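# Rehang a hose on the empty hooks across the room

## Task

Take the hose off the hooks it hangs on and hang it on both of the empty hooks on the opposite wall, so it ends motionless with no part touching the floor; then release it and move the robot away from it, without the robot falling over or ending up tilted.

## Robot and tools

ROBOT. A simulated Rainbow Robotics RB-Y1: a wheeled base (two drive wheels plus rear casters, 0.58 m wide, 0.10 m ahead of and 0.57 m behind the wheel axle, sweeping a 0.58 m radius when turning in place), a folding torso (leg with ankle, knee and hip), a head with head_camera, and two 7-joint arms, each ending in a five-finger hand with a wrist camera (left_wrist_camera, right_wrist_camera). The base drives forward/back and turns only; it cannot go sideways.

FRAMES. All positions are in metres. Base frame: origin on the floor between the drive wheels, x forward, y to the left, z up. The chest, left_hand and right_hand readouts use this frame. The hand point sits 0.045 m in front of the palm; its +z runs along straight fingers, +y out of the palm. Straight fingers extend about 0.06-0.07 m past the point. A bracket on the little-finger side of the wrist can snag things. The odometry frame is the base frame as it was at the start; base_odometry counts wheel turns only (slip looks like motion), heading in rad, positive to the left.

TOOL move. Arguments that form the action: "base", "joints", "target", "min_time_s". Allowed combinations: base and/or joints (plus optional min_time_s), or target alone (plus optional min_time_s). Extra keys "cameras" (list of names, or ["all"], or []) and "blocking" (default true: return after everything rests; false: return within about 0.5 s while motion continues) are not part of the action. A call with no action just reports state and images.
- base: one object for the whole base, {"x_m_s", "turn_rad_s", "for_s"}: velocities (not a place), forward speed 0.005-1.5 m/s either sign or 0, left turn rate 0.02-1.509 rad/s either sign or 0, duration 0.1-5 s; omitted velocity = 0. Distance is roughly speed x time; the base ramps at 0.4 m/s² (turns 0.5 rad/s²) and may coast up to about 3 s after.
- joints: one flat dict keyed by joint name, each value an absolute target in rad (fingers on a -1..+1 scale). Torso: torso_squat_rad 0..1.2, torso_shift_rad -0.3..0.6, torso_pitch_rad -0.2..1.4 (positive bows forward), torso_yaw_rad -1.5..1.5 (left positive; raise both arms sideways 0.2 rad first). Arms, per side: shoulder_pitch ±2.356 (negative swings forward/up), shoulder_roll (left 0..3.141, right -3.141..0, outward), shoulder_yaw ±2.094, elbow -2.617..0.01 (negative bends), forearm_roll ±3.141, wrist_pitch -1.57..1.919, hand_roll ±2.705. Head: head_pan_rad ±0.523, head_tilt_rad -0.35..1.57 (positive looks down). Fingers: <side>_hand_little/ring/middle/index/thumb_bend, +1 open, -1 curled; <side>_hand_thumb_turn +1 beside palm, -1 opposite the fingers. Settings <side>_hand_force_limit (-1..1, about 0-10 N, thumb 15 N) and <side>_hand_speed (-0.96..1); at start 0 and -0.8. Combined torso limits apply (e.g. squat + shift <= 1.52, squat - shift + pitch <= 1.57); breaking them gives off_target.
- target: one hand only: {"side": "left"|"right", "x","y","z" absolute metres in base frame (-3..3), "quat_wxyz" four numbers as the hand lines print}. It is an absolute pose for the hand point, solved to joint angles, so the path arcs; split long moves into short steps. Cannot be sent while another move still runs.
- min_time_s: 0.1-8 s, the shortest duration for arm, head and torso motions.

OTHER TOOLS. wait {seconds 0-10, cameras}: lets time pass, returns early once running moves rest. stop {cameras}: brakes every running motion (arm braking takes about 0.4 s). zoom_image {camera, region [x0,y0,x1,y1] pixels, at most 504x504}: closer look at the latest image. show_instructions {}: shows the reference pages. finished_scene {scene: 1}: ends the scene permanently.

RESULTS. "move": done or the worst status. base_status/joint_status/left_hand_status/right_hand_status: moving, done, off_target, stopped, not_followed, contact_stop (torso only), time_out, limit_stop_at_<name>, torque_fault, limit_stop_at_motor_heat. For target: reached (within 10 mm and 2°), short (with the miss), or refused (nothing moved). After a refusal or an unrequested stop, later move/wait/finished_scene calls in the same reply are skipped. "joint command not followed" means a self-collision check held an arm back. <side>_hand_stopped_by lists six words (little, ring, middle, index, thumb_bend, thumb_turn): moving, target, force, stalled, fault. <side>_<motor>_load_n: fingertip load in N; near 0 after grasping means the grip was lost. lidar_m: 12 ranges in 30° sectors counter-clockwise from straight ahead, seen 0.23 m above the floor. motor_effort: wheel motor load % (peak in brackets). Wrist force/torque, joint torques and external torques hint at contact or load; on_its_own lists things the robot did unasked. Motor temperatures warn of overheating (MOTOR HOT at 65 °C, brakes at 80 °C).

GRIPPING. A finger moves only when its target changes; it locks at its target or at the force limit. For a gentle hold use hand_speed -0.94 or slower. One closed hand holds roughly 0.3 kg.

AVOID. Arms or hands striking or squeezing each other (may end the scene); hitting walls or furniture hard; letting the hose fall or releasing it while it swings; driving fast into things (wheels spin, motors cut out, robot may tip); fast bending or stops with arms reached forward or carrying weight; leaning so wheels lift; contact torque near joint limits (elbow 32.7, wrist joints 22.7, shoulder 63.7 N m), which freezes the robot for 10 s; holding stretched arms long enough to overheat. Before finishing, the hose must hang steadily on both new hooks, off the floor, with the hands open and withdrawn.

Each tool is called by a JSON object that holds its "method" and its "body".

Reference images:

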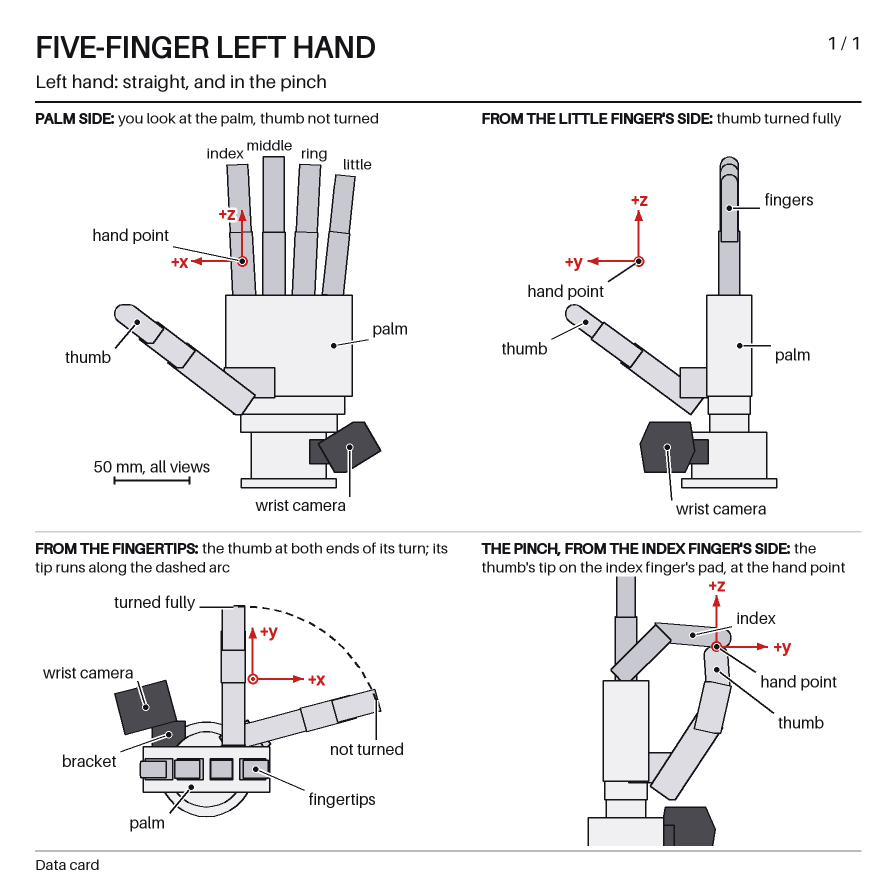

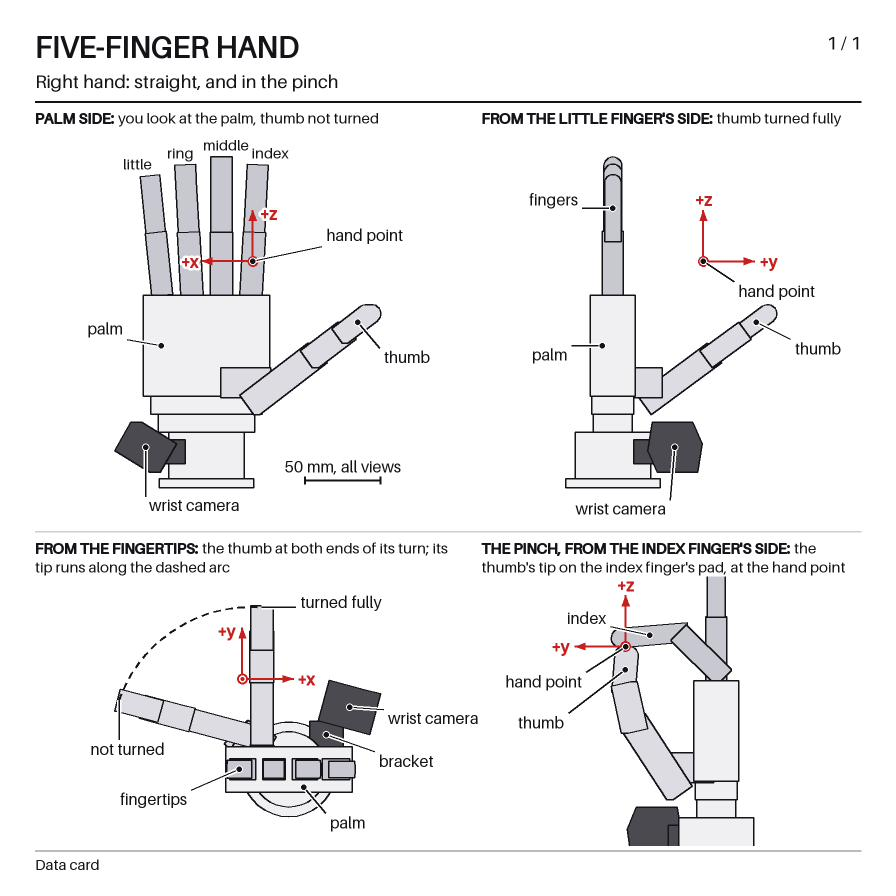

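## Session

{"method": "move", "body": {"cameras": ["all"]}}

Scene clock: 0.00 s.
Joint torques (N m): no reading
External joint torques (N m): no reading
Motor temperatures (°C): left_arm=[35 38 33 30 32 43 39] | right_arm=[32 31 34 30 33 38 40]
Wrist force (N): no reading
Wrist torque (N m): no reading
Wrist force, peak (N): no reading
base_odometry: x=+0.000 y=+0.000 heading=+0.000
lidar_m: 2.65 2.04 2.00 2.13 2.37 2.31 2.46 2.68 2.63 2.78 2.54 2.57
base_status: not commanded
joint_positions: torso_squat_rad=+0.350 torso_shift_rad=+0.000 torso_pitch_rad=+0.000 torso_yaw_rad=+0.000 left_shoulder_pitch_rad=+0.032 left_shoulder_roll_rad=+0.045 left_shoulder_yaw_rad=-0.014 left_elbow_rad=-0.118 left_forearm_roll_rad=-0.038 left_wrist_pitch_rad=-0.005 left_hand_roll_rad=+0.031 right_shoulder_pitch_rad=-0.023 right_shoulder_roll_rad=-0.040 right_shoulder_yaw_rad=+0.041 right_elbow_rad=-0.232 right_forearm_roll_rad=-0.011 right_wrist_pitch_rad=-0.032 right_hand_roll_rad=-0.040 head_pan_rad=+0.000 head_tilt_rad=+0.400 left_hand_little=+1.000 left_hand_ring=+1.000 left_hand_middle=+1.000 left_hand_index=+1.000 left_hand_thumb_turn=+1.000 left_hand_thumb_bend=+1.000 left_hand_force_limit=+0.000 left_hand_speed=-0.800 right_hand_little=+1.000 right_hand_ring=+1.000 right_hand_middle=+1.000 right_hand_index=+1.000 right_hand_thumb_turn=+1.000 right_hand_thumb_bend=+1.000 right_hand_force_limit=+0.000 right_hand_speed=-0.800
joint_status: not commanded
wheel_motors_off: 0
left_hand_stopped_by: target,target,target,target,target,target
right_hand_stopped_by: target,target,target,target,target,target
left_little_load_n: 0.0
left_ring_load_n: -0.5
left_middle_load_n: 0.0
left_index_load_n: 0.0
left_thumb_bend_load_n: 0.0
left_thumb_turn_load_n: 0.0
right_little_load_n: 0.0
right_ring_load_n: 0.0
right_middle_load_n: 0.0
right_index_load_n: 0.0
right_thumb_bend_load_n: 0.0
right_thumb_turn_load_n: 0.0
motor_effort: left_wheel=+2 right_wheel=+0
chest: x=-0.2280 y=+0.0004 z=+1.2475 quat_wxyz=(+1.000, +0.000, +0.000, +0.000) (m; base frame)
left_hand: x=-0.2484 y=+0.2263 z=+0.5112 quat_wxyz=(+0.048, -0.702, +0.711, -0.017) (m; base frame)
right_hand: x=-0.1369 y=-0.2154 z=+0.5140 quat_wxyz=(+0.091, -0.701, +0.699, -0.110) (m; base frame)
pictures: head_camera, left_wrist_camera, right_wrist_camera
Images, in order (width x height): head_camera 896x504, left_wrist_camera 504x504, right_wrist_camera 504x504.

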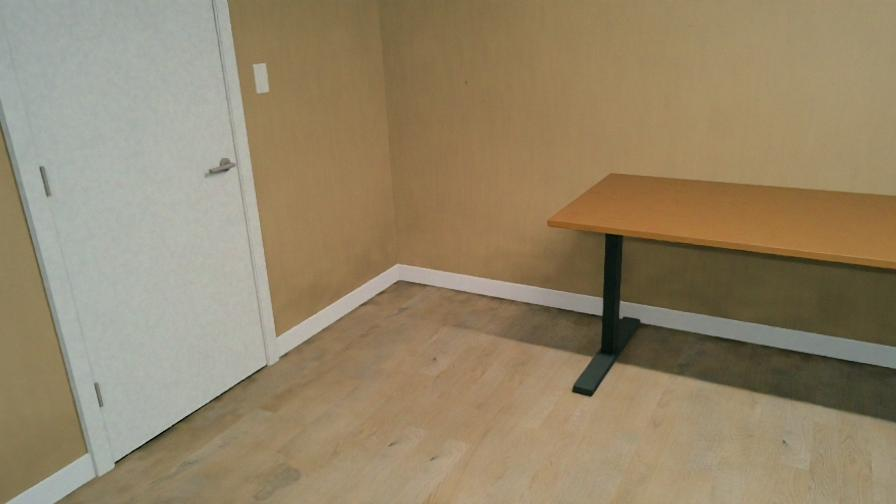

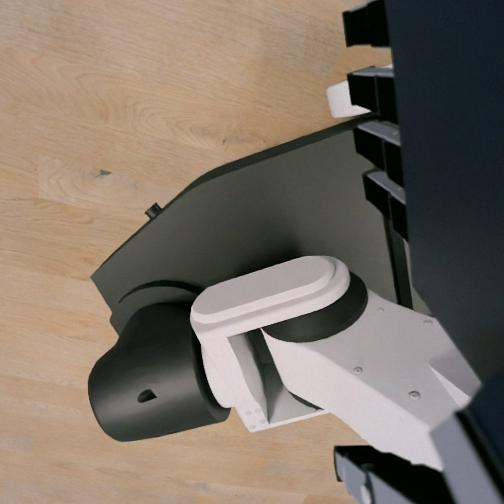

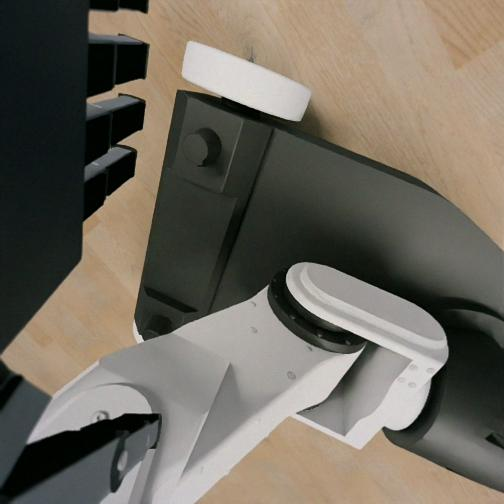

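{"method": "move", "body": {"joints": {"head_pan_rad": 0.52, "head_tilt_rad": 0.2}, "base": {"turn_rad_s": 0.8, "for_s": 1.0}, "cameras": ["head_camera"]}}

{"method": "move", "body": {"base": {"turn_rad_s": 1.0, "for_s": 1.4}, "cameras": ["head_camera"]}}

{"method": "move", "body": {"base": {"turn_rad_s": 1.0, "for_s": 1.4}, "cameras": ["head_camera"]}}

{"method": "move", "body": {"base": {"turn_rad_s": 1.0, "for_s": 1.4}, "cameras": ["head_camera"]}}

Scene clock: 10.17 s.
Joint torques (N m): left_arm=[-1.23 1.47 0.27 0.29 0.03 -0.16 0.1] | right_arm=[-2.97 -1.98 0.78 -1.38 0 -0.72 -0.08]
External joint torques (N m): left_arm=[-0.6 0.13 0.19 0.03 0.02 0.1 0.1] | right_arm=[0.11 -0.55 0.89 0 -0.04 -0.13 -0.08]
Wrist force (N): left_arm=[-4.0 6.6 11.1] | right_arm=[0.7 0.7 7.0]
Wrist torque (N m): left_arm=[0.62 1.15 -1.09] | right_arm=[-0.57 -0.37 0.20]
Wrist force, peak (N): left_arm=[-4.1 6.9 11.3] | right_arm=[0.4 0.5 7.9]
move: done
base_odometry: x=+0.000 y=+0.000 heading=+0.500
lidar_m: 2.06 2.00 2.10 2.38 2.32 2.44 2.70 2.64 2.77 2.57 2.57 2.71
base_status: done (sent for 1 of 1 s)
joint_positions: torso_squat_rad=+0.350 torso_shift_rad=+0.000 torso_pitch_rad=+0.000 torso_yaw_rad=+0.000 left_shoulder_pitch_rad=+0.032 left_shoulder_roll_rad=+0.045 left_shoulder_yaw_rad=-0.014 left_elbow_rad=-0.118 left_forearm_roll_rad=-0.038 left_wrist_pitch_rad=-0.005 left_hand_roll_rad=+0.031 right_shoulder_pitch_rad=-0.023 right_shoulder_roll_rad=-0.040 right_shoulder_yaw_rad=+0.041 right_elbow_rad=-0.232 right_forearm_roll_rad=-0.011 right_wrist_pitch_rad=-0.032 right_hand_roll_rad=-0.040 head_pan_rad=+0.520 head_tilt_rad=+0.200 left_hand_little=+1.000 left_hand_ring=+1.000 left_hand_middle=+1.000 left_hand_index=+1.000 left_hand_thumb_turn=+1.000 left_hand_thumb_bend=+1.000 left_hand_force_limit=+0.000 left_hand_speed=-0.800 right_hand_little=+1.000 right_hand_ring=+1.000 right_hand_middle=+1.000 right_hand_index=+1.000 right_hand_thumb_turn=+1.000 right_hand_thumb_bend=+1.000 right_hand_force_limit=+0.000 right_hand_speed=-0.800
joint_status: all done
wheel_motors_off: 0
left_hand_stopped_by: target,target,target,target,target,target
right_hand_stopped_by: target,target,target,target,target,target
left_little_load_n: 0.0
left_ring_load_n: 0.0
left_middle_load_n: 0.0
left_index_load_n: 0.0
left_thumb_bend_load_n: 0.0
left_thumb_turn_load_n: 0.0
right_little_load_n: 0.0
right_ring_load_n: 0.0
right_middle_load_n: 0.0
right_index_load_n: -0.5
right_thumb_bend_load_n: 0.0
right_thumb_turn_load_n: 0.0
motor_effort: left_wheel=+4(26) right_wheel=+11(27)
chest: x=-0.2280 y=+0.0004 z=+1.2475 quat_wxyz=(+1.000, +0.000, +0.000, +0.000) (m; base frame)
left_hand: x=-0.2484 y=+0.2263 z=+0.5112 quat_wxyz=(+0.048, -0.702, +0.711, -0.017) (m; base frame)
right_hand: x=-0.1369 y=-0.2154 z=+0.5139 quat_wxyz=(+0.091, -0.701, +0.699, -0.110) (m; base frame)
pictures: head_camera
Images, in order (width x height): head_camera 896x504.

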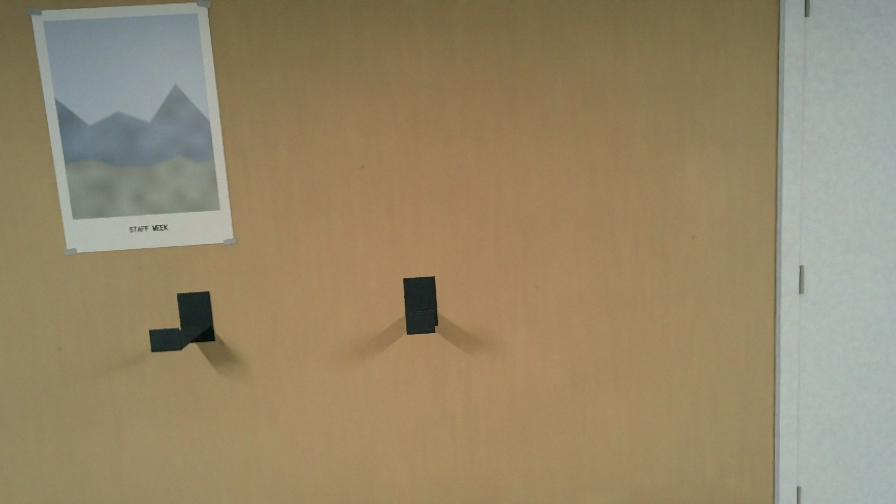

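Scene clock: 13.37 s.
Joint torques (N m): left_arm=[-0.82 1.76 -0.36 0.29 -0.08 -0.13 0.51] | right_arm=[-2.47 -2.04 0.63 -1.38 -0.11 -0.72 -0.18]
External joint torques (N m): left_arm=[-0.19 0.42 -0.43 0.03 -0.09 0.13 0.51] | right_arm=[0.6 -0.61 0.74 0 -0.15 -0.13 -0.18]
Wrist force (N): left_arm=[-4.1 6.6 10.9] | right_arm=[0.4 0.7 7.1]
Wrist torque (N m): left_arm=[0.62 1.16 -1.08] | right_arm=[-0.58 -0.29 0.17]
Wrist force, peak (N): left_arm=[-3.9 7.0 11.2] | right_arm=[0.6 0.7 7.7]
move: done
base_odometry: x=+0.000 y=+0.000 heading=+1.479
lidar_m: 2.07 2.43 2.31 2.39 2.75 2.62 2.70 3.07 2.54 2.58 2.11 2.00
base_status: done (sent for 1.4 of 1.4 s)
joint_positions: torso_squat_rad=+0.350 torso_shift_rad=+0.000 torso_pitch_rad=+0.000 torso_yaw_rad=+0.000 left_shoulder_pitch_rad=+0.032 left_shoulder_roll_rad=+0.045 left_shoulder_yaw_rad=-0.014 left_elbow_rad=-0.118 left_forearm_roll_rad=-0.038 left_wrist_pitch_rad=-0.005 left_hand_roll_rad=+0.031 right_shoulder_pitch_rad=-0.023 right_shoulder_roll_rad=-0.040 right_shoulder_yaw_rad=+0.041 right_elbow_rad=-0.232 right_forearm_roll_rad=-0.011 right_wrist_pitch_rad=-0.032 right_hand_roll_rad=-0.040 head_pan_rad=+0.520 head_tilt_rad=+0.200 left_hand_little=+1.000 left_hand_ring=+1.000 left_hand_middle=+1.000 left_hand_index=+1.000 left_hand_thumb_turn=+1.000 left_hand_thumb_bend=+1.000 left_hand_force_limit=+0.000 left_hand_speed=-0.800 right_hand_little=+1.000 right_hand_ring=+1.000 right_hand_middle=+1.000 right_hand_index=+1.000 right_hand_thumb_turn=+1.000 right_hand_thumb_bend=+1.000 right_hand_force_limit=+0.000 right_hand_speed=-0.800
joint_status: not commanded
wheel_motors_off: 0
left_hand_stopped_by: target,target,target,target,target,target
right_hand_stopped_by: target,target,target,target,target,target
left_little_load_n: 0.0
left_ring_load_n: 0.0
left_middle_load_n: 0.0
left_index_load_n: 0.0
left_thumb_bend_load_n: 0.0
left_thumb_turn_load_n: 0.0
right_little_load_n: 0.0
right_ring_load_n: 0.0
right_middle_load_n: 0.0
right_index_load_n: 0.0
right_thumb_bend_load_n: 0.0
right_thumb_turn_load_n: 0.0
motor_effort: left_wheel=+4(10) right_wheel=+13(28)
chest: x=-0.2280 y=+0.0004 z=+1.2475 quat_wxyz=(+1.000, +0.000, +0.000, +0.000) (m; base frame)
left_hand: x=-0.2484 y=+0.2263 z=+0.5112 quat_wxyz=(+0.048, -0.702, +0.711, -0.017) (m; base frame)
right_hand: x=-0.1369 y=-0.2154 z=+0.5139 quat_wxyz=(+0.091, -0.701, +0.699, -0.110) (m; base frame)
pictures: head_camera
Images, in order (width x height): head_camera 896x504.

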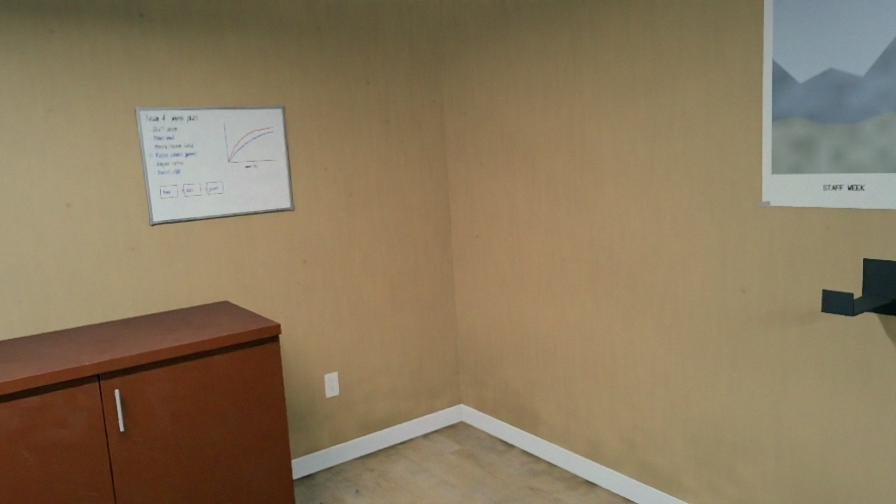

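Scene clock: 16.63 s.
Joint torques (N m): left_arm=[-1.33 1.75 -0.22 0.14 -0.11 0.01 0.03] | right_arm=[-2.79 -1.7 0.43 -1.51 -0.07 -0.73 -0.21]
External joint torques (N m): left_arm=[-0.7 0.42 -0.29 -0.12 -0.12 0.26 0.03] | right_arm=[0.28 -0.26 0.54 -0.12 -0.12 -0.14 -0.21]
Wrist force (N): left_arm=[-3.8 6.7 11.0] | right_arm=[0.7 0.5 7.1]
Wrist torque (N m): left_arm=[0.63 1.12 -1.06] | right_arm=[-0.62 -0.37 0.21]
Wrist force, peak (N): left_arm=[-4.2 6.8 11.2] | right_arm=[0.8 0.7 7.8]
move: done
base_odometry: x=+0.000 y=-0.001 heading=+2.459
lidar_m: 2.31 2.35 2.80 2.61 2.66 3.14 2.54 2.58 2.16 2.01 2.05 2.61
base_status: done (sent for 1.4 of 1.4 s)
joint_positions: torso_squat_rad=+0.350 torso_shift_rad=+0.000 torso_pitch_rad=+0.000 torso_yaw_rad=+0.000 left_shoulder_pitch_rad=+0.032 left_shoulder_roll_rad=+0.045 left_shoulder_yaw_rad=-0.014 left_elbow_rad=-0.118 left_forearm_roll_rad=-0.038 left_wrist_pitch_rad=-0.005 left_hand_roll_rad=+0.031 right_shoulder_pitch_rad=-0.023 right_shoulder_roll_rad=-0.040 right_shoulder_yaw_rad=+0.041 right_elbow_rad=-0.232 right_forearm_roll_rad=-0.011 right_wrist_pitch_rad=-0.032 right_hand_roll_rad=-0.040 head_pan_rad=+0.520 head_tilt_rad=+0.200 left_hand_little=+1.000 left_hand_ring=+1.000 left_hand_middle=+1.000 left_hand_index=+1.000 left_hand_thumb_turn=+1.000 left_hand_thumb_bend=+1.000 left_hand_force_limit=+0.000 left_hand_speed=-0.800 right_hand_little=+1.000 right_hand_ring=+1.000 right_hand_middle=+1.000 right_hand_index=+1.000 right_hand_thumb_turn=+1.000 right_hand_thumb_bend=+1.000 right_hand_force_limit=+0.000 right_hand_speed=-0.800
joint_status: not commanded
wheel_motors_off: 0
left_hand_stopped_by: target,target,target,target,target,target
right_hand_stopped_by: target,target,target,target,target,target
left_little_load_n: 0.0
left_ring_load_n: 0.0
left_middle_load_n: 0.0
left_index_load_n: 0.0
left_thumb_bend_load_n: 0.0
left_thumb_turn_load_n: 0.0
right_little_load_n: 0.0
right_ring_load_n: -0.5
right_middle_load_n: 0.0
right_index_load_n: 0.0
right_thumb_bend_load_n: 0.0
right_thumb_turn_load_n: 0.0
motor_effort: left_wheel=+4(9) right_wheel=+13(28)
chest: x=-0.2280 y=+0.0004 z=+1.2475 quat_wxyz=(+1.000, +0.000, +0.000, +0.000) (m; base frame)
left_hand: x=-0.2484 y=+0.2263 z=+0.5112 quat_wxyz=(+0.048, -0.702, +0.711, -0.017) (m; base frame)
right_hand: x=-0.1369 y=-0.2154 z=+0.5139 quat_wxyz=(+0.091, -0.701, +0.699, -0.110) (m; base frame)
pictures: head_camera
Images, in order (width x height): head_camera 896x504.

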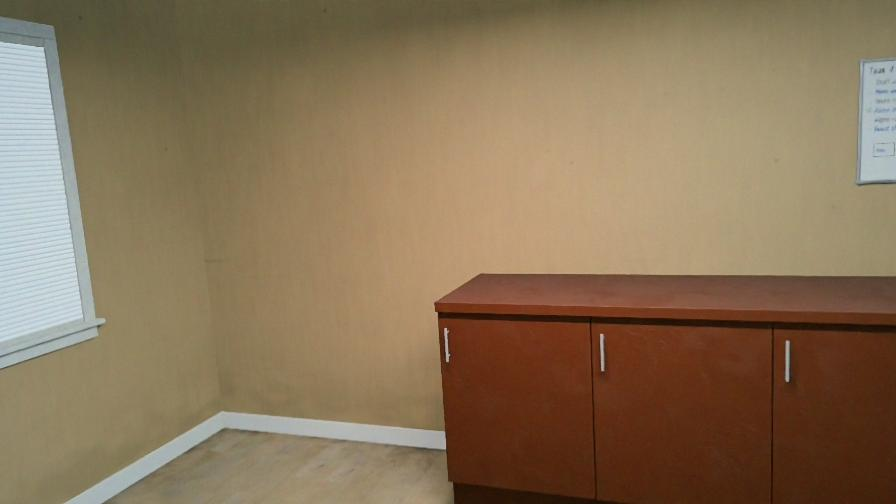

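Scene clock: 19.90 s.
Joint torques (N m): left_arm=[-1.12 1.51 -0.44 0.32 0.08 0.04 0.07] | right_arm=[-2.75 -2.15 1.12 -1.54 0.13 -0.83 -0.22]
External joint torques (N m): left_arm=[-0.49 0.17 -0.52 0.06 0.07 0.29 0.07] | right_arm=[0.32 -0.71 1.23 -0.15 0.09 -0.24 -0.22]
Wrist force (N): left_arm=[-3.7 6.6 10.9] | right_arm=[0.8 1.0 7.2]
Wrist torque (N m): left_arm=[0.62 1.10 -1.05] | right_arm=[-0.49 -0.39 0.20]
Wrist force, peak (N): left_arm=[-4.1 6.7 11.3] | right_arm=[0.7 0.9 7.9]
move: done
base_odometry: x=+0.000 y=-0.001 heading=-2.845
lidar_m: 2.89 2.62 2.63 3.22 2.55 2.57 2.22 2.01 2.02 2.47 2.31 2.33
base_status: done (sent for 1.4 of 1.4 s)
joint_positions: torso_squat_rad=+0.350 torso_shift_rad=+0.000 torso_pitch_rad=+0.000 torso_yaw_rad=+0.000 left_shoulder_pitch_rad=+0.032 left_shoulder_roll_rad=+0.045 left_shoulder_yaw_rad=-0.014 left_elbow_rad=-0.118 left_forearm_roll_rad=-0.038 left_wrist_pitch_rad=-0.005 left_hand_roll_rad=+0.031 right_shoulder_pitch_rad=-0.023 right_shoulder_roll_rad=-0.040 right_shoulder_yaw_rad=+0.041 right_elbow_rad=-0.232 right_forearm_roll_rad=-0.011 right_wrist_pitch_rad=-0.032 right_hand_roll_rad=-0.040 head_pan_rad=+0.520 head_tilt_rad=+0.200 left_hand_little=+1.000 left_hand_ring=+1.000 left_hand_middle=+1.000 left_hand_index=+1.000 left_hand_thumb_turn=+1.000 left_hand_thumb_bend=+1.000 left_hand_force_limit=+0.000 left_hand_speed=-0.800 right_hand_little=+1.000 right_hand_ring=+1.000 right_hand_middle=+1.000 right_hand_index=+1.000 right_hand_thumb_turn=+1.000 right_hand_thumb_bend=+1.000 right_hand_force_limit=+0.000 right_hand_speed=-0.800
joint_status: not commanded
wheel_motors_off: 0
left_hand_stopped_by: target,target,target,target,target,target
right_hand_stopped_by: target,target,target,target,target,target
left_little_load_n: 0.0
left_ring_load_n: 0.0
left_middle_load_n: 0.0
left_index_load_n: 0.0
left_thumb_bend_load_n: 0.0
left_thumb_turn_load_n: 0.0
right_little_load_n: 0.0
right_ring_load_n: 0.0
right_middle_load_n: 0.0
right_index_load_n: 0.5
right_thumb_bend_load_n: -0.5
right_thumb_turn_load_n: 0.0
motor_effort: left_wheel=+4(10) right_wheel=+13(28)
chest: x=-0.2280 y=+0.0004 z=+1.2475 quat_wxyz=(+1.000, +0.000, +0.000, +0.000) (m; base frame)
left_hand: x=-0.2484 y=+0.2263 z=+0.5112 quat_wxyz=(+0.048, -0.702, +0.711, -0.017) (m; base frame)
right_hand: x=-0.1369 y=-0.2154 z=+0.5139 quat_wxyz=(+0.091, -0.701, +0.699, -0.110) (m; base frame)
pictures: head_camera
Images, in order (width x height): head_camera 896x504.

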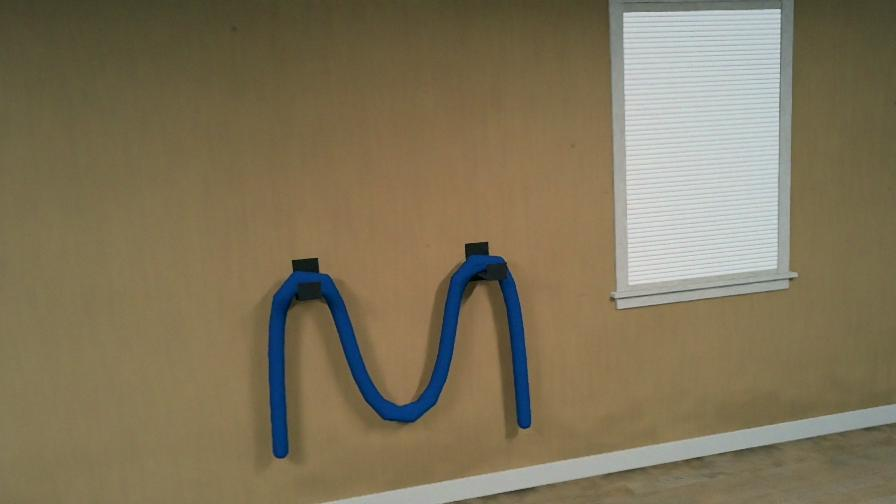

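{"method": "zoom_image", "body": {"camera": "head_camera", "region": [230, 220, 560, 470]}}

{"method": "move", "body": {"base": {"turn_rad_s": 0.72, "for_s": 1.0}, "joints": {"head_pan_rad": 0.0, "head_tilt_rad": 0.35}, "cameras": ["head_camera"]}}

Scaled by 1.527 from the camera's 896x504 image, which has a finer 1280x720 frame.

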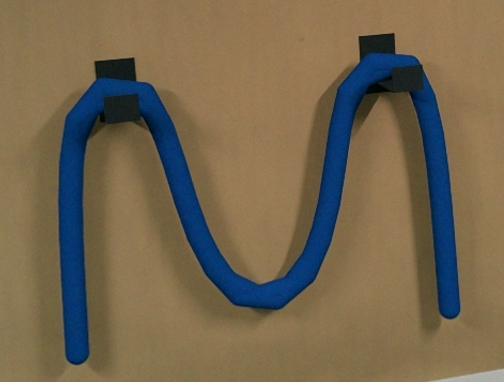

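Scene clock: 33.10 s.
Joint torques (N m): left_arm=[-1.27 1.59 -0.2 0.35 -0.14 -0.11 0.25] | right_arm=[-2.37 -1.88 0.75 -1.16 0.01 -0.77 -0.09]
External joint torques (N m): left_arm=[-0.64 0.25 -0.27 0.09 -0.15 0.15 0.25] | right_arm=[0.7 -0.44 0.86 0.23 -0.04 -0.19 -0.09]
Wrist force (N): left_arm=[-3.9 6.8 11.0] | right_arm=[0.4 0.4 7.3]
Wrist torque (N m): left_arm=[0.64 1.13 -1.07] | right_arm=[-0.63 -0.33 0.18]
Wrist force, peak (N): left_arm=[-4.1 6.7 11.3] | right_arm=[0.5 0.5 8.0]
move: done
base_odometry: x=+0.000 y=+0.000 heading=-2.346
lidar_m: 2.62 2.63 3.17 2.54 2.58 2.22 2.01 2.01 2.44 2.32 2.32 2.93
base_status: done (sent for 1 of 1 s)
joint_positions: torso_squat_rad=+0.350 torso_shift_rad=+0.000 torso_pitch_rad=+0.000 torso_yaw_rad=+0.000 left_shoulder_pitch_rad=+0.032 left_shoulder_roll_rad=+0.045 left_shoulder_yaw_rad=-0.014 left_elbow_rad=-0.118 left_forearm_roll_rad=-0.038 left_wrist_pitch_rad=-0.005 left_hand_roll_rad=+0.031 right_shoulder_pitch_rad=-0.023 right_shoulder_roll_rad=-0.040 right_shoulder_yaw_rad=+0.041 right_elbow_rad=-0.232 right_forearm_roll_rad=-0.011 right_wrist_pitch_rad=-0.032 right_hand_roll_rad=-0.040 head_pan_rad=+0.000 head_tilt_rad=+0.350 left_hand_little=+1.000 left_hand_ring=+1.000 left_hand_middle=+1.000 left_hand_index=+1.000 left_hand_thumb_turn=+1.000 left_hand_thumb_bend=+1.000 left_hand_force_limit=+0.000 left_hand_speed=-0.800 right_hand_little=+1.000 right_hand_ring=+1.000 right_hand_middle=+1.000 right_hand_index=+1.000 right_hand_thumb_turn=+1.000 right_hand_thumb_bend=+1.000 right_hand_force_limit=+0.000 right_hand_speed=-0.800
joint_status: all done
wheel_motors_off: 0
left_hand_stopped_by: target,target,target,target,target,target
right_hand_stopped_by: target,target,target,target,target,target
left_little_load_n: 0.0
left_ring_load_n: 0.0
left_middle_load_n: 0.0
left_index_load_n: 0.0
left_thumb_bend_load_n: -0.5
left_thumb_turn_load_n: 0.0
right_little_load_n: 0.0
right_ring_load_n: 0.0
right_middle_load_n: 0.0
right_index_load_n: 0.0
right_thumb_bend_load_n: -0.5
right_thumb_turn_load_n: 0.0
motor_effort: left_wheel=+4(9) right_wheel=+13(27)
chest: x=-0.2280 y=+0.0004 z=+1.2475 quat_wxyz=(+1.000, +0.000, +0.000, +0.000) (m; base frame)
left_hand: x=-0.2484 y=+0.2263 z=+0.5112 quat_wxyz=(+0.048, -0.702, +0.711, -0.017) (m; base frame)
right_hand: x=-0.1369 y=-0.2154 z=+0.5139 quat_wxyz=(+0.091, -0.701, +0.699, -0.110) (m; base frame)
pictures: head_camera
Images, in order (width x height): head_camera 896x504.

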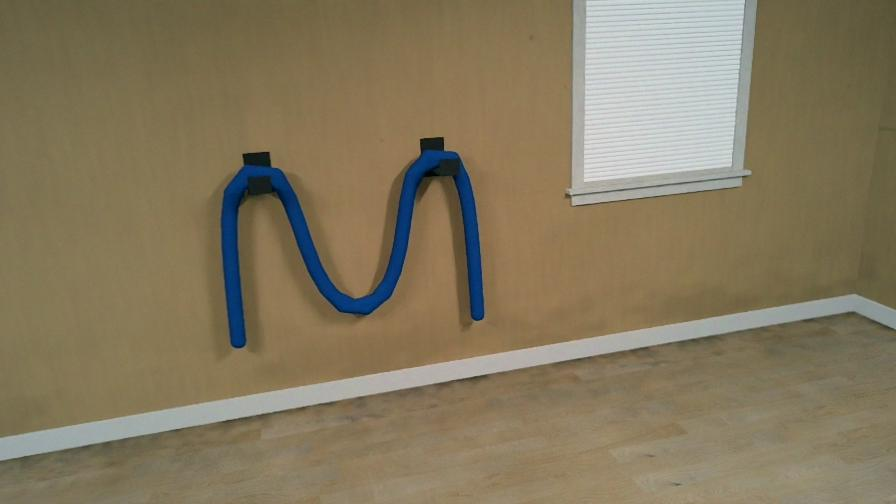

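{"method": "move", "body": {"base": {"turn_rad_s": 0.4, "for_s": 0.8}, "joints": {"head_pan_rad": 0.0, "head_tilt_rad": 0.25}, "cameras": ["head_camera"]}}

Scene clock: 109.30 s.
Joint torques (N m): left_arm=[-0.77 1.67 0.19 0.42 0.03 0.01 -0.02] | right_arm=[-2.55 -1.89 1.03 -1.55 -0.05 -0.54 -0.11]
External joint torques (N m): left_arm=[-0.14 0.34 0.12 0.16 0.02 0.26 -0.02] | right_arm=[0.52 -0.45 1.14 -0.17 -0.1 0.05 -0.11]
Wrist force (N): left_arm=[-3.9 6.7 11.1] | right_arm=[0.4 0.6 7.5]
Wrist torque (N m): left_arm=[0.61 1.14 -1.07] | right_arm=[-0.62 -0.32 0.16]
Wrist force, peak (N): left_arm=[-4.2 7.1 11.0] | right_arm=[0.4 1.0 7.9]
move: done
base_odometry: x=+0.000 y=+0.000 heading=-2.026
lidar_m: 2.61 2.83 2.53 2.57 2.54 2.03 2.00 2.18 2.34 2.32 2.50 2.66
base_status: done (sent for 0.8 of 0.8 s)
joint_positions: torso_squat_rad=+0.350 torso_shift_rad=+0.000 torso_pitch_rad=+0.000 torso_yaw_rad=+0.000 left_shoulder_pitch_rad=+0.032 left_shoulder_roll_rad=+0.045 left_shoulder_yaw_rad=-0.014 left_elbow_rad=-0.118 left_forearm_roll_rad=-0.038 left_wrist_pitch_rad=-0.005 left_hand_roll_rad=+0.031 right_shoulder_pitch_rad=-0.023 right_shoulder_roll_rad=-0.040 right_shoulder_yaw_rad=+0.041 right_elbow_rad=-0.232 right_forearm_roll_rad=-0.011 right_wrist_pitch_rad=-0.032 right_hand_roll_rad=-0.040 head_pan_rad=+0.000 head_tilt_rad=+0.250 left_hand_little=+1.000 left_hand_ring=+1.000 left_hand_middle=+1.000 left_hand_index=+1.000 left_hand_thumb_turn=+1.000 left_hand_thumb_bend=+1.000 left_hand_force_limit=+0.000 left_hand_speed=-0.800 right_hand_little=+1.000 right_hand_ring=+1.000 right_hand_middle=+1.000 right_hand_index=+1.000 right_hand_thumb_turn=+1.000 right_hand_thumb_bend=+1.000 right_hand_force_limit=+0.000 right_hand_speed=-0.800
joint_status: all done
wheel_motors_off: 0
left_hand_stopped_by: target,target,target,target,target,target
right_hand_stopped_by: target,target,target,target,target,target
left_little_load_n: 0.0
left_ring_load_n: 0.0
left_middle_load_n: 0.0
left_index_load_n: 0.0
left_thumb_bend_load_n: 0.0
left_thumb_turn_load_n: 0.0
right_little_load_n: 0.0
right_ring_load_n: -0.5
right_middle_load_n: 0.0
right_index_load_n: 0.0
right_thumb_bend_load_n: 0.0
right_thumb_turn_load_n: 0.0
motor_effort: left_wheel=+5(9) right_wheel=+13(27)
chest: x=-0.2280 y=+0.0004 z=+1.2475 quat_wxyz=(+1.000, +0.000, +0.000, +0.000) (m; base frame)
left_hand: x=-0.2484 y=+0.2263 z=+0.5112 quat_wxyz=(+0.048, -0.702, +0.711, -0.017) (m; base frame)
right_hand: x=-0.1369 y=-0.2154 z=+0.5139 quat_wxyz=(+0.091, -0.701, +0.699, -0.110) (m; base frame)
pictures: head_camera
Images, in order (width x height): head_camera 896x504.

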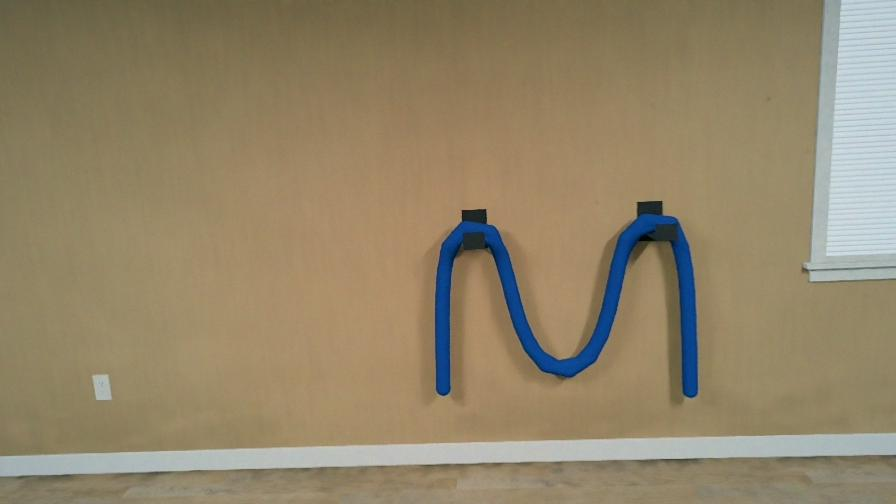

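{"method": "move", "body": {"base": {"turn_rad_s": -0.342, "for_s": 1.0}}}

{"method": "move", "body": {"base": {"x_m_s": 0.4, "for_s": 3.78}}}

{"method": "move", "body": {"base": {"turn_rad_s": 0.393, "for_s": 1.0}, "joints": {"head_tilt_rad": 0.4}, "cameras": ["head_camera"]}}

Scene clock: 133.83 s.
Joint torques (N m): left_arm=[-1.4 0.78 -0.08 0.47 -0.05 -0.18 -0.01] | right_arm=[-2.77 -2.26 0.83 -1.44 0.05 -0.61 -0.18]
External joint torques (N m): left_arm=[-0.77 -0.55 -0.16 0.21 -0.06 0.07 -0.01] | right_arm=[0.3 -0.82 0.94 -0.06 0.01 -0.03 -0.18]
Wrist force (N): left_arm=[-4.0 6.6 10.9] | right_arm=[0.8 0.8 7.4]
Wrist torque (N m): left_arm=[0.62 1.15 -1.07] | right_arm=[-0.57 -0.40 0.21]
Wrist force, peak (N): left_arm=[-4.0 6.8 11.2] | right_arm=[0.9 0.8 7.7]
move: done
base_odometry: x=+0.000 y=+0.000 heading=-2.366
lidar_m: 2.62 2.63 3.12 2.55 2.57 2.23 2.00 2.01 2.39 2.32 2.32 2.97
base_status: done (sent for 1 of 1 s)
joint_positions: torso_squat_rad=+0.350 torso_shift_rad=+0.000 torso_pitch_rad=+0.000 torso_yaw_rad=+0.000 left_shoulder_pitch_rad=+0.032 left_shoulder_roll_rad=+0.045 left_shoulder_yaw_rad=-0.014 left_elbow_rad=-0.118 left_forearm_roll_rad=-0.038 left_wrist_pitch_rad=-0.005 left_hand_roll_rad=+0.031 right_shoulder_pitch_rad=-0.023 right_shoulder_roll_rad=-0.040 right_shoulder_yaw_rad=+0.041 right_elbow_rad=-0.232 right_forearm_roll_rad=-0.011 right_wrist_pitch_rad=-0.032 right_hand_roll_rad=-0.040 head_pan_rad=+0.000 head_tilt_rad=+0.250 left_hand_little=+1.000 left_hand_ring=+1.000 left_hand_middle=+1.000 left_hand_index=+1.000 left_hand_thumb_turn=+1.000 left_hand_thumb_bend=+1.000 left_hand_force_limit=+0.000 left_hand_speed=-0.800 right_hand_little=+1.000 right_hand_ring=+1.000 right_hand_middle=+1.000 right_hand_index=+1.000 right_hand_thumb_turn=+1.000 right_hand_thumb_bend=+1.000 right_hand_force_limit=+0.000 right_hand_speed=-0.800
joint_status: not commanded
wheel_motors_off: 0
left_hand_stopped_by: target,target,target,target,target,target
right_hand_stopped_by: target,target,target,target,target,target
left_little_load_n: 0.0
left_ring_load_n: 0.0
left_middle_load_n: 0.0
left_index_load_n: 0.0
left_thumb_bend_load_n: 0.0
left_thumb_turn_load_n: 0.0
right_little_load_n: 0.0
right_ring_load_n: 0.0
right_middle_load_n: 0.0
right_index_load_n: 0.0
right_thumb_bend_load_n: 0.0
right_thumb_turn_load_n: 0.0
motor_effort: left_wheel=+16(20) right_wheel=-16(27)
chest: x=-0.2280 y=+0.0004 z=+1.2475 quat_wxyz=(+1.000, +0.000, +0.000, +0.000) (m; base frame)
left_hand: x=-0.2484 y=+0.2263 z=+0.5112 quat_wxyz=(+0.048, -0.702, +0.711, -0.017) (m; base frame)
right_hand: x=-0.1369 y=-0.2154 z=+0.5139 quat_wxyz=(+0.091, -0.701, +0.699, -0.110) (m; base frame)
pictures: none

Scene clock: 139.13 s.
Joint torques (N m): left_arm=[-0.12 1.03 0.03 0.62 -0.13 -0.08 0.26] | right_arm=[-2.78 -1.89 1.04 -1.42 -0.07 -0.74 -0.14]
External joint torques (N m): left_arm=[0.51 -0.3 -0.04 0.35 -0.14 0.18 0.26] | right_arm=[0.28 -0.45 1.15 -0.04 -0.11 -0.15 -0.14]
Wrist force (N): left_arm=[-4.0 6.7 11.1] | right_arm=[0.8 0.4 7.8]
Wrist torque (N m): left_arm=[0.63 1.15 -1.07] | right_arm=[-0.64 -0.39 0.18]
Wrist force, peak (N): left_arm=[-4.1 7.0 11.1] | right_arm=[0.8 0.4 7.8]
move: done
base_odometry: x=-1.075 y=-1.055 heading=-2.365
lidar_m: 1.16 1.16 1.39 2.55 2.92 3.51 3.47 3.48 2.27 2.06 2.15 1.30
base_status: done (sent for 3.77 of 3.77 s)
joint_positions: torso_squat_rad=+0.350 torso_shift_rad=+0.000 torso_pitch_rad=+0.000 torso_yaw_rad=+0.000 left_shoulder_pitch_rad=+0.032 left_shoulder_roll_rad=+0.045 left_shoulder_yaw_rad=-0.014 left_elbow_rad=-0.118 left_forearm_roll_rad=-0.038 left_wrist_pitch_rad=-0.005 left_hand_roll_rad=+0.031 right_shoulder_pitch_rad=-0.023 right_shoulder_roll_rad=-0.040 right_shoulder_yaw_rad=+0.041 right_elbow_rad=-0.232 right_forearm_roll_rad=-0.011 right_wrist_pitch_rad=-0.032 right_hand_roll_rad=-0.040 head_pan_rad=+0.000 head_tilt_rad=+0.250 left_hand_little=+1.000 left_hand_ring=+1.000 left_hand_middle=+1.000 left_hand_index=+1.000 left_hand_thumb_turn=+1.000 left_hand_thumb_bend=+1.000 left_hand_force_limit=+0.000 left_hand_speed=-0.800 right_hand_little=+1.000 right_hand_ring=+1.000 right_hand_middle=+1.000 right_hand_index=+1.000 right_hand_thumb_turn=+1.000 right_hand_thumb_bend=+1.000 right_hand_force_limit=+0.000 right_hand_speed=-0.800
joint_status: not commanded
wheel_motors_off: 0
left_hand_stopped_by: target,target,target,target,target,target
right_hand_stopped_by: target,target,target,target,target,target
left_little_load_n: 0.0
left_ring_load_n: 0.0
left_middle_load_n: 0.0
left_index_load_n: 0.0
left_thumb_bend_load_n: 0.0
left_thumb_turn_load_n: 0.0
right_little_load_n: 0.0
right_ring_load_n: 0.0
right_middle_load_n: 0.0
right_index_load_n: 0.0
right_thumb_bend_load_n: 0.0
right_thumb_turn_load_n: 0.0
motor_effort: left_wheel=+4(28) right_wheel=-4(22)
chest: x=-0.2280 y=+0.0004 z=+1.2475 quat_wxyz=(+1.000, +0.000, +0.000, +0.000) (m; base frame)
left_hand: x=-0.2484 y=+0.2263 z=+0.5112 quat_wxyz=(+0.048, -0.702, +0.711, -0.017) (m; base frame)
right_hand: x=-0.1369 y=-0.2154 z=+0.5139 quat_wxyz=(+0.091, -0.701, +0.699, -0.110) (m; base frame)
pictures: none

Scene clock: 141.40 s.
Joint torques (N m): left_arm=[-1.67 1.01 -0.57 0.59 0.05 -0.17 0.2] | right_arm=[-2.68 -1.94 1.05 -1.39 -0.07 -0.58 -0.08]
External joint torques (N m): left_arm=[-1.04 -0.32 -0.64 0.33 0.04 0.09 0.2] | right_arm=[0.39 -0.5 1.16 -0.01 -0.11 0 -0.08]
Wrist force (N): left_arm=[-4.0 6.8 11.0] | right_arm=[0.5 0.6 7.3]
Wrist torque (N m): left_arm=[0.64 1.16 -1.08] | right_arm=[-0.61 -0.34 0.19]
Wrist force, peak (N): left_arm=[-4.0 6.7 11.2] | right_arm=[0.8 0.7 7.6]
move: done
base_odometry: x=-1.075 y=-1.055 heading=-1.973
lidar_m: 1.15 1.28 2.05 2.92 3.51 3.49 3.47 2.45 2.07 2.61 1.42 1.16
base_status: done (sent for 1 of 1 s)
joint_positions: torso_squat_rad=+0.350 torso_shift_rad=+0.000 torso_pitch_rad=+0.000 torso_yaw_rad=+0.000 left_shoulder_pitch_rad=+0.032 left_shoulder_roll_rad=+0.045 left_shoulder_yaw_rad=-0.014 left_elbow_rad=-0.118 left_forearm_roll_rad=-0.038 left_wrist_pitch_rad=-0.005 left_hand_roll_rad=+0.031 right_shoulder_pitch_rad=-0.023 right_shoulder_roll_rad=-0.040 right_shoulder_yaw_rad=+0.041 right_elbow_rad=-0.232 right_forearm_roll_rad=-0.011 right_wrist_pitch_rad=-0.032 right_hand_roll_rad=-0.040 head_pan_rad=+0.000 head_tilt_rad=+0.400 left_hand_little=+1.000 left_hand_ring=+1.000 left_hand_middle=+1.000 left_hand_index=+1.000 left_hand_thumb_turn=+1.000 left_hand_thumb_bend=+1.000 left_hand_force_limit=+0.000 left_hand_speed=-0.800 right_hand_little=+1.000 right_hand_ring=+1.000 right_hand_middle=+1.000 right_hand_index=+1.000 right_hand_thumb_turn=+1.000 right_hand_thumb_bend=+1.000 right_hand_force_limit=+0.000 right_hand_speed=-0.800
joint_status: all done
wheel_motors_off: 0
left_hand_stopped_by: target,target,target,target,target,target
right_hand_stopped_by: target,target,target,target,target,target
left_little_load_n: 0.0
left_ring_load_n: 0.0
left_middle_load_n: 0.0
left_index_load_n: 0.0
left_thumb_bend_load_n: 0.0
left_thumb_turn_load_n: 0.0
right_little_load_n: 0.0
right_ring_load_n: 0.0
right_middle_load_n: 0.0
right_index_load_n: 0.0
right_thumb_bend_load_n: 0.0
right_thumb_turn_load_n: 0.0
motor_effort: left_wheel=+5(28) right_wheel=+10(27)
chest: x=-0.2280 y=+0.0004 z=+1.2475 quat_wxyz=(+1.000, +0.000, +0.000, +0.000) (m; base frame)
left_hand: x=-0.2484 y=+0.2263 z=+0.5112 quat_wxyz=(+0.048, -0.702, +0.711, -0.017) (m; base frame)
right_hand: x=-0.1369 y=-0.2154 z=+0.5139 quat_wxyz=(+0.091, -0.701, +0.699, -0.110) (m; base frame)
pictures: head_camera
Images, in order (width x height): head_camera 896x504.

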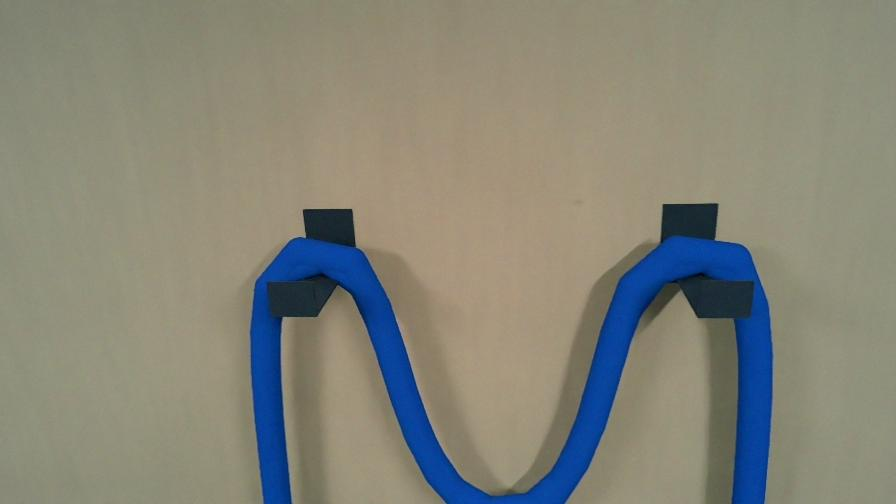

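{"method": "zoom_image", "body": {"camera": "head_camera", "region": [230, 180, 450, 340]}}

{"method": "move", "body": {"joints": {"head_tilt_rad": 0.8}, "cameras": ["head_camera"]}}

Scaled by 2.291 from the camera's 896x504 image, which has a finer 1280x720 frame.

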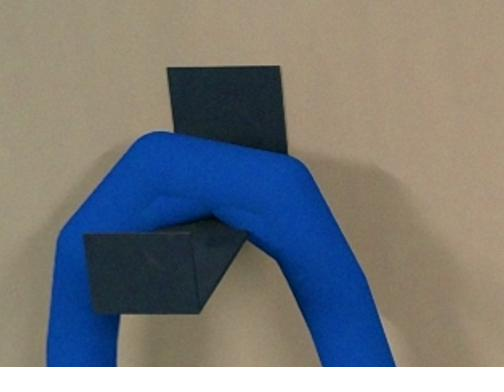

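Scene clock: 145.23 s.
Joint torques (N m): left_arm=[-0.89 1.43 -0.55 0.7 -0.17 0.04 -0.02] | right_arm=[-2.86 -1.87 0.86 -1.44 -0.05 -0.68 -0.17]
External joint torques (N m): left_arm=[-0.26 0.09 -0.62 0.44 -0.18 0.3 -0.02] | right_arm=[0.21 -0.44 0.97 -0.06 -0.1 -0.09 -0.17]
Wrist force (N): left_arm=[-4.0 6.8 11.1] | right_arm=[0.7 0.7 7.5]
Wrist torque (N m): left_arm=[0.64 1.14 -1.07] | right_arm=[-0.59 -0.38 0.20]
Wrist force, peak (N): left_arm=[-4.1 6.9 11.2] | right_arm=[0.9 0.2 7.6]
move: done
base_odometry: x=-1.075 y=-1.055 heading=-1.973
lidar_m: 1.15 1.27 2.04 2.92 3.50 3.49 3.47 2.45 2.06 2.61 1.42 1.16
base_status: not commanded
joint_positions: torso_squat_rad=+0.350 torso_shift_rad=+0.000 torso_pitch_rad=+0.000 torso_yaw_rad=+0.000 left_shoulder_pitch_rad=+0.032 left_shoulder_roll_rad=+0.045 left_shoulder_yaw_rad=-0.014 left_elbow_rad=-0.118 left_forearm_roll_rad=-0.038 left_wrist_pitch_rad=-0.005 left_hand_roll_rad=+0.031 right_shoulder_pitch_rad=-0.023 right_shoulder_roll_rad=-0.040 right_shoulder_yaw_rad=+0.041 right_elbow_rad=-0.232 right_forearm_roll_rad=-0.011 right_wrist_pitch_rad=-0.032 right_hand_roll_rad=-0.040 head_pan_rad=+0.000 head_tilt_rad=+0.800 left_hand_little=+1.000 left_hand_ring=+1.000 left_hand_middle=+1.000 left_hand_index=+1.000 left_hand_thumb_turn=+1.000 left_hand_thumb_bend=+1.000 left_hand_force_limit=+0.000 left_hand_speed=-0.800 right_hand_little=+1.000 right_hand_ring=+1.000 right_hand_middle=+1.000 right_hand_index=+1.000 right_hand_thumb_turn=+1.000 right_hand_thumb_bend=+1.000 right_hand_force_limit=+0.000 right_hand_speed=-0.800
joint_status: all done
wheel_motors_off: 0
left_hand_stopped_by: target,target,target,target,target,target
right_hand_stopped_by: target,target,target,target,target,target
left_little_load_n: 0.0
left_ring_load_n: 0.0
left_middle_load_n: 0.0
left_index_load_n: 0.0
left_thumb_bend_load_n: 0.0
left_thumb_turn_load_n: 0.0
right_little_load_n: 0.0
right_ring_load_n: 0.0
right_middle_load_n: 0.0
right_index_load_n: 0.0
right_thumb_bend_load_n: 0.0
right_thumb_turn_load_n: 0.0
motor_effort: left_wheel=+5(5) right_wheel=+11(11)
chest: x=-0.2280 y=+0.0004 z=+1.2475 quat_wxyz=(+1.000, +0.000, +0.000, +0.000) (m; base frame)
left_hand: x=-0.2484 y=+0.2263 z=+0.5112 quat_wxyz=(+0.048, -0.702, +0.711, -0.017) (m; base frame)
right_hand: x=-0.1369 y=-0.2154 z=+0.5139 quat_wxyz=(+0.091, -0.701, +0.699, -0.110) (m; base frame)
pictures: head_camera
Images, in order (width x height): head_camera 896x504.

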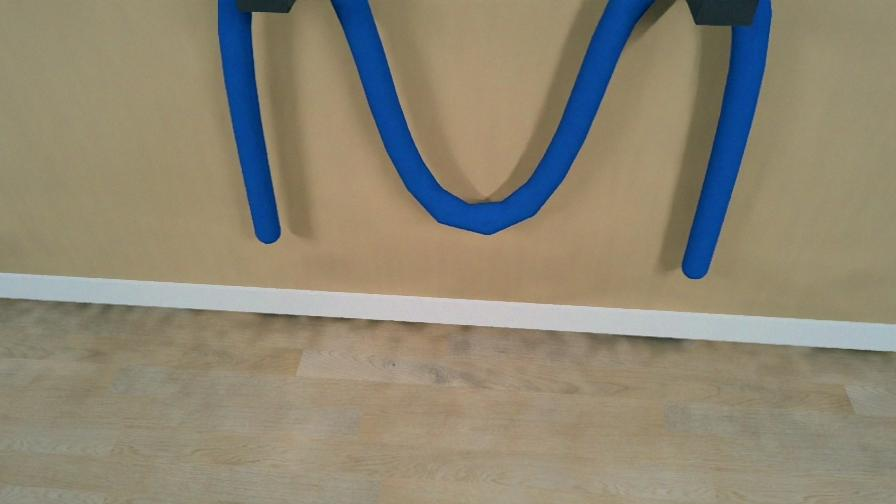

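{"method": "move", "body": {"base": {"turn_rad_s": -0.14, "for_s": 1.0}, "joints": {"head_tilt_rad": 0.5}, "cameras": ["head_camera"]}}

Scene clock: 225.50 s.
Joint torques (N m): left_arm=[-0.72 2.52 -0.38 0.32 0 0.03 0.27] | right_arm=[-2.46 -1.91 0.77 -1.43 0.03 -0.72 -0.11]
External joint torques (N m): left_arm=[-0.08 1.18 -0.46 0.06 -0.01 0.28 0.27] | right_arm=[0.6 -0.48 0.88 -0.05 -0.01 -0.14 -0.11]
Wrist force (N): left_arm=[-3.9 6.6 11.1] | right_arm=[0.8 0.9 7.3]
Wrist torque (N m): left_arm=[0.62 1.15 -1.07] | right_arm=[-0.54 -0.39 0.20]
Wrist force, peak (N): left_arm=[-4.0 6.8 11.3] | right_arm=[0.8 0.7 7.8]
move: done
base_odometry: x=-1.075 y=-1.055 heading=-2.112
lidar_m: 1.15 1.20 1.71 2.93 2.93 3.56 3.46 2.75 2.07 2.06 1.58 1.19
base_status: done (sent for 1 of 1 s)
joint_positions: torso_squat_rad=+0.350 torso_shift_rad=+0.000 torso_pitch_rad=+0.000 torso_yaw_rad=+0.000 left_shoulder_pitch_rad=+0.032 left_shoulder_roll_rad=+0.045 left_shoulder_yaw_rad=-0.014 left_elbow_rad=-0.118 left_forearm_roll_rad=-0.038 left_wrist_pitch_rad=-0.005 left_hand_roll_rad=+0.031 right_shoulder_pitch_rad=-0.023 right_shoulder_roll_rad=-0.040 right_shoulder_yaw_rad=+0.041 right_elbow_rad=-0.232 right_forearm_roll_rad=-0.011 right_wrist_pitch_rad=-0.032 right_hand_roll_rad=-0.040 head_pan_rad=+0.000 head_tilt_rad=+0.500 left_hand_little=+1.000 left_hand_ring=+1.000 left_hand_middle=+1.000 left_hand_index=+1.000 left_hand_thumb_turn=+1.000 left_hand_thumb_bend=+1.000 left_hand_force_limit=+0.000 left_hand_speed=-0.800 right_hand_little=+1.000 right_hand_ring=+1.000 right_hand_middle=+1.000 right_hand_index=+1.000 right_hand_thumb_turn=+1.000 right_hand_thumb_bend=+1.000 right_hand_force_limit=+0.000 right_hand_speed=-0.800
joint_status: all done
wheel_motors_off: 0
left_hand_stopped_by: target,target,target,target,target,target
right_hand_stopped_by: target,target,target,target,target,target
left_little_load_n: 0.0
left_ring_load_n: 0.0
left_middle_load_n: 0.0
left_index_load_n: 0.0
left_thumb_bend_load_n: 0.0
left_thumb_turn_load_n: 0.0
right_little_load_n: 0.0
right_ring_load_n: 0.0
right_middle_load_n: 0.0
right_index_load_n: 0.0
right_thumb_bend_load_n: -0.5
right_thumb_turn_load_n: 0.0
motor_effort: left_wheel=-4(14) right_wheel=-11(22)
chest: x=-0.2280 y=+0.0004 z=+1.2475 quat_wxyz=(+1.000, +0.000, +0.000, +0.000) (m; base frame)
left_hand: x=-0.2484 y=+0.2263 z=+0.5112 quat_wxyz=(+0.048, -0.702, +0.711, -0.017) (m; base frame)
right_hand: x=-0.1369 y=-0.2154 z=+0.5139 quat_wxyz=(+0.091, -0.701, +0.699, -0.110) (m; base frame)
pictures: head_camera
Images, in order (width x height): head_camera 896x504.

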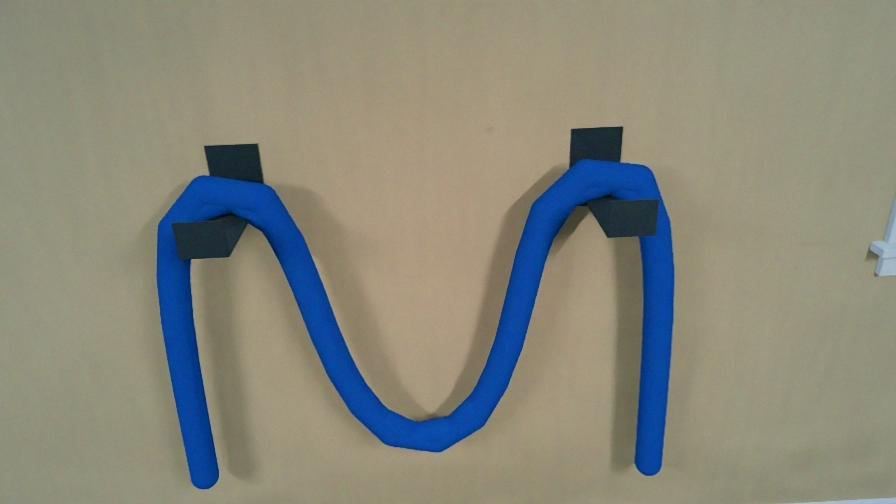

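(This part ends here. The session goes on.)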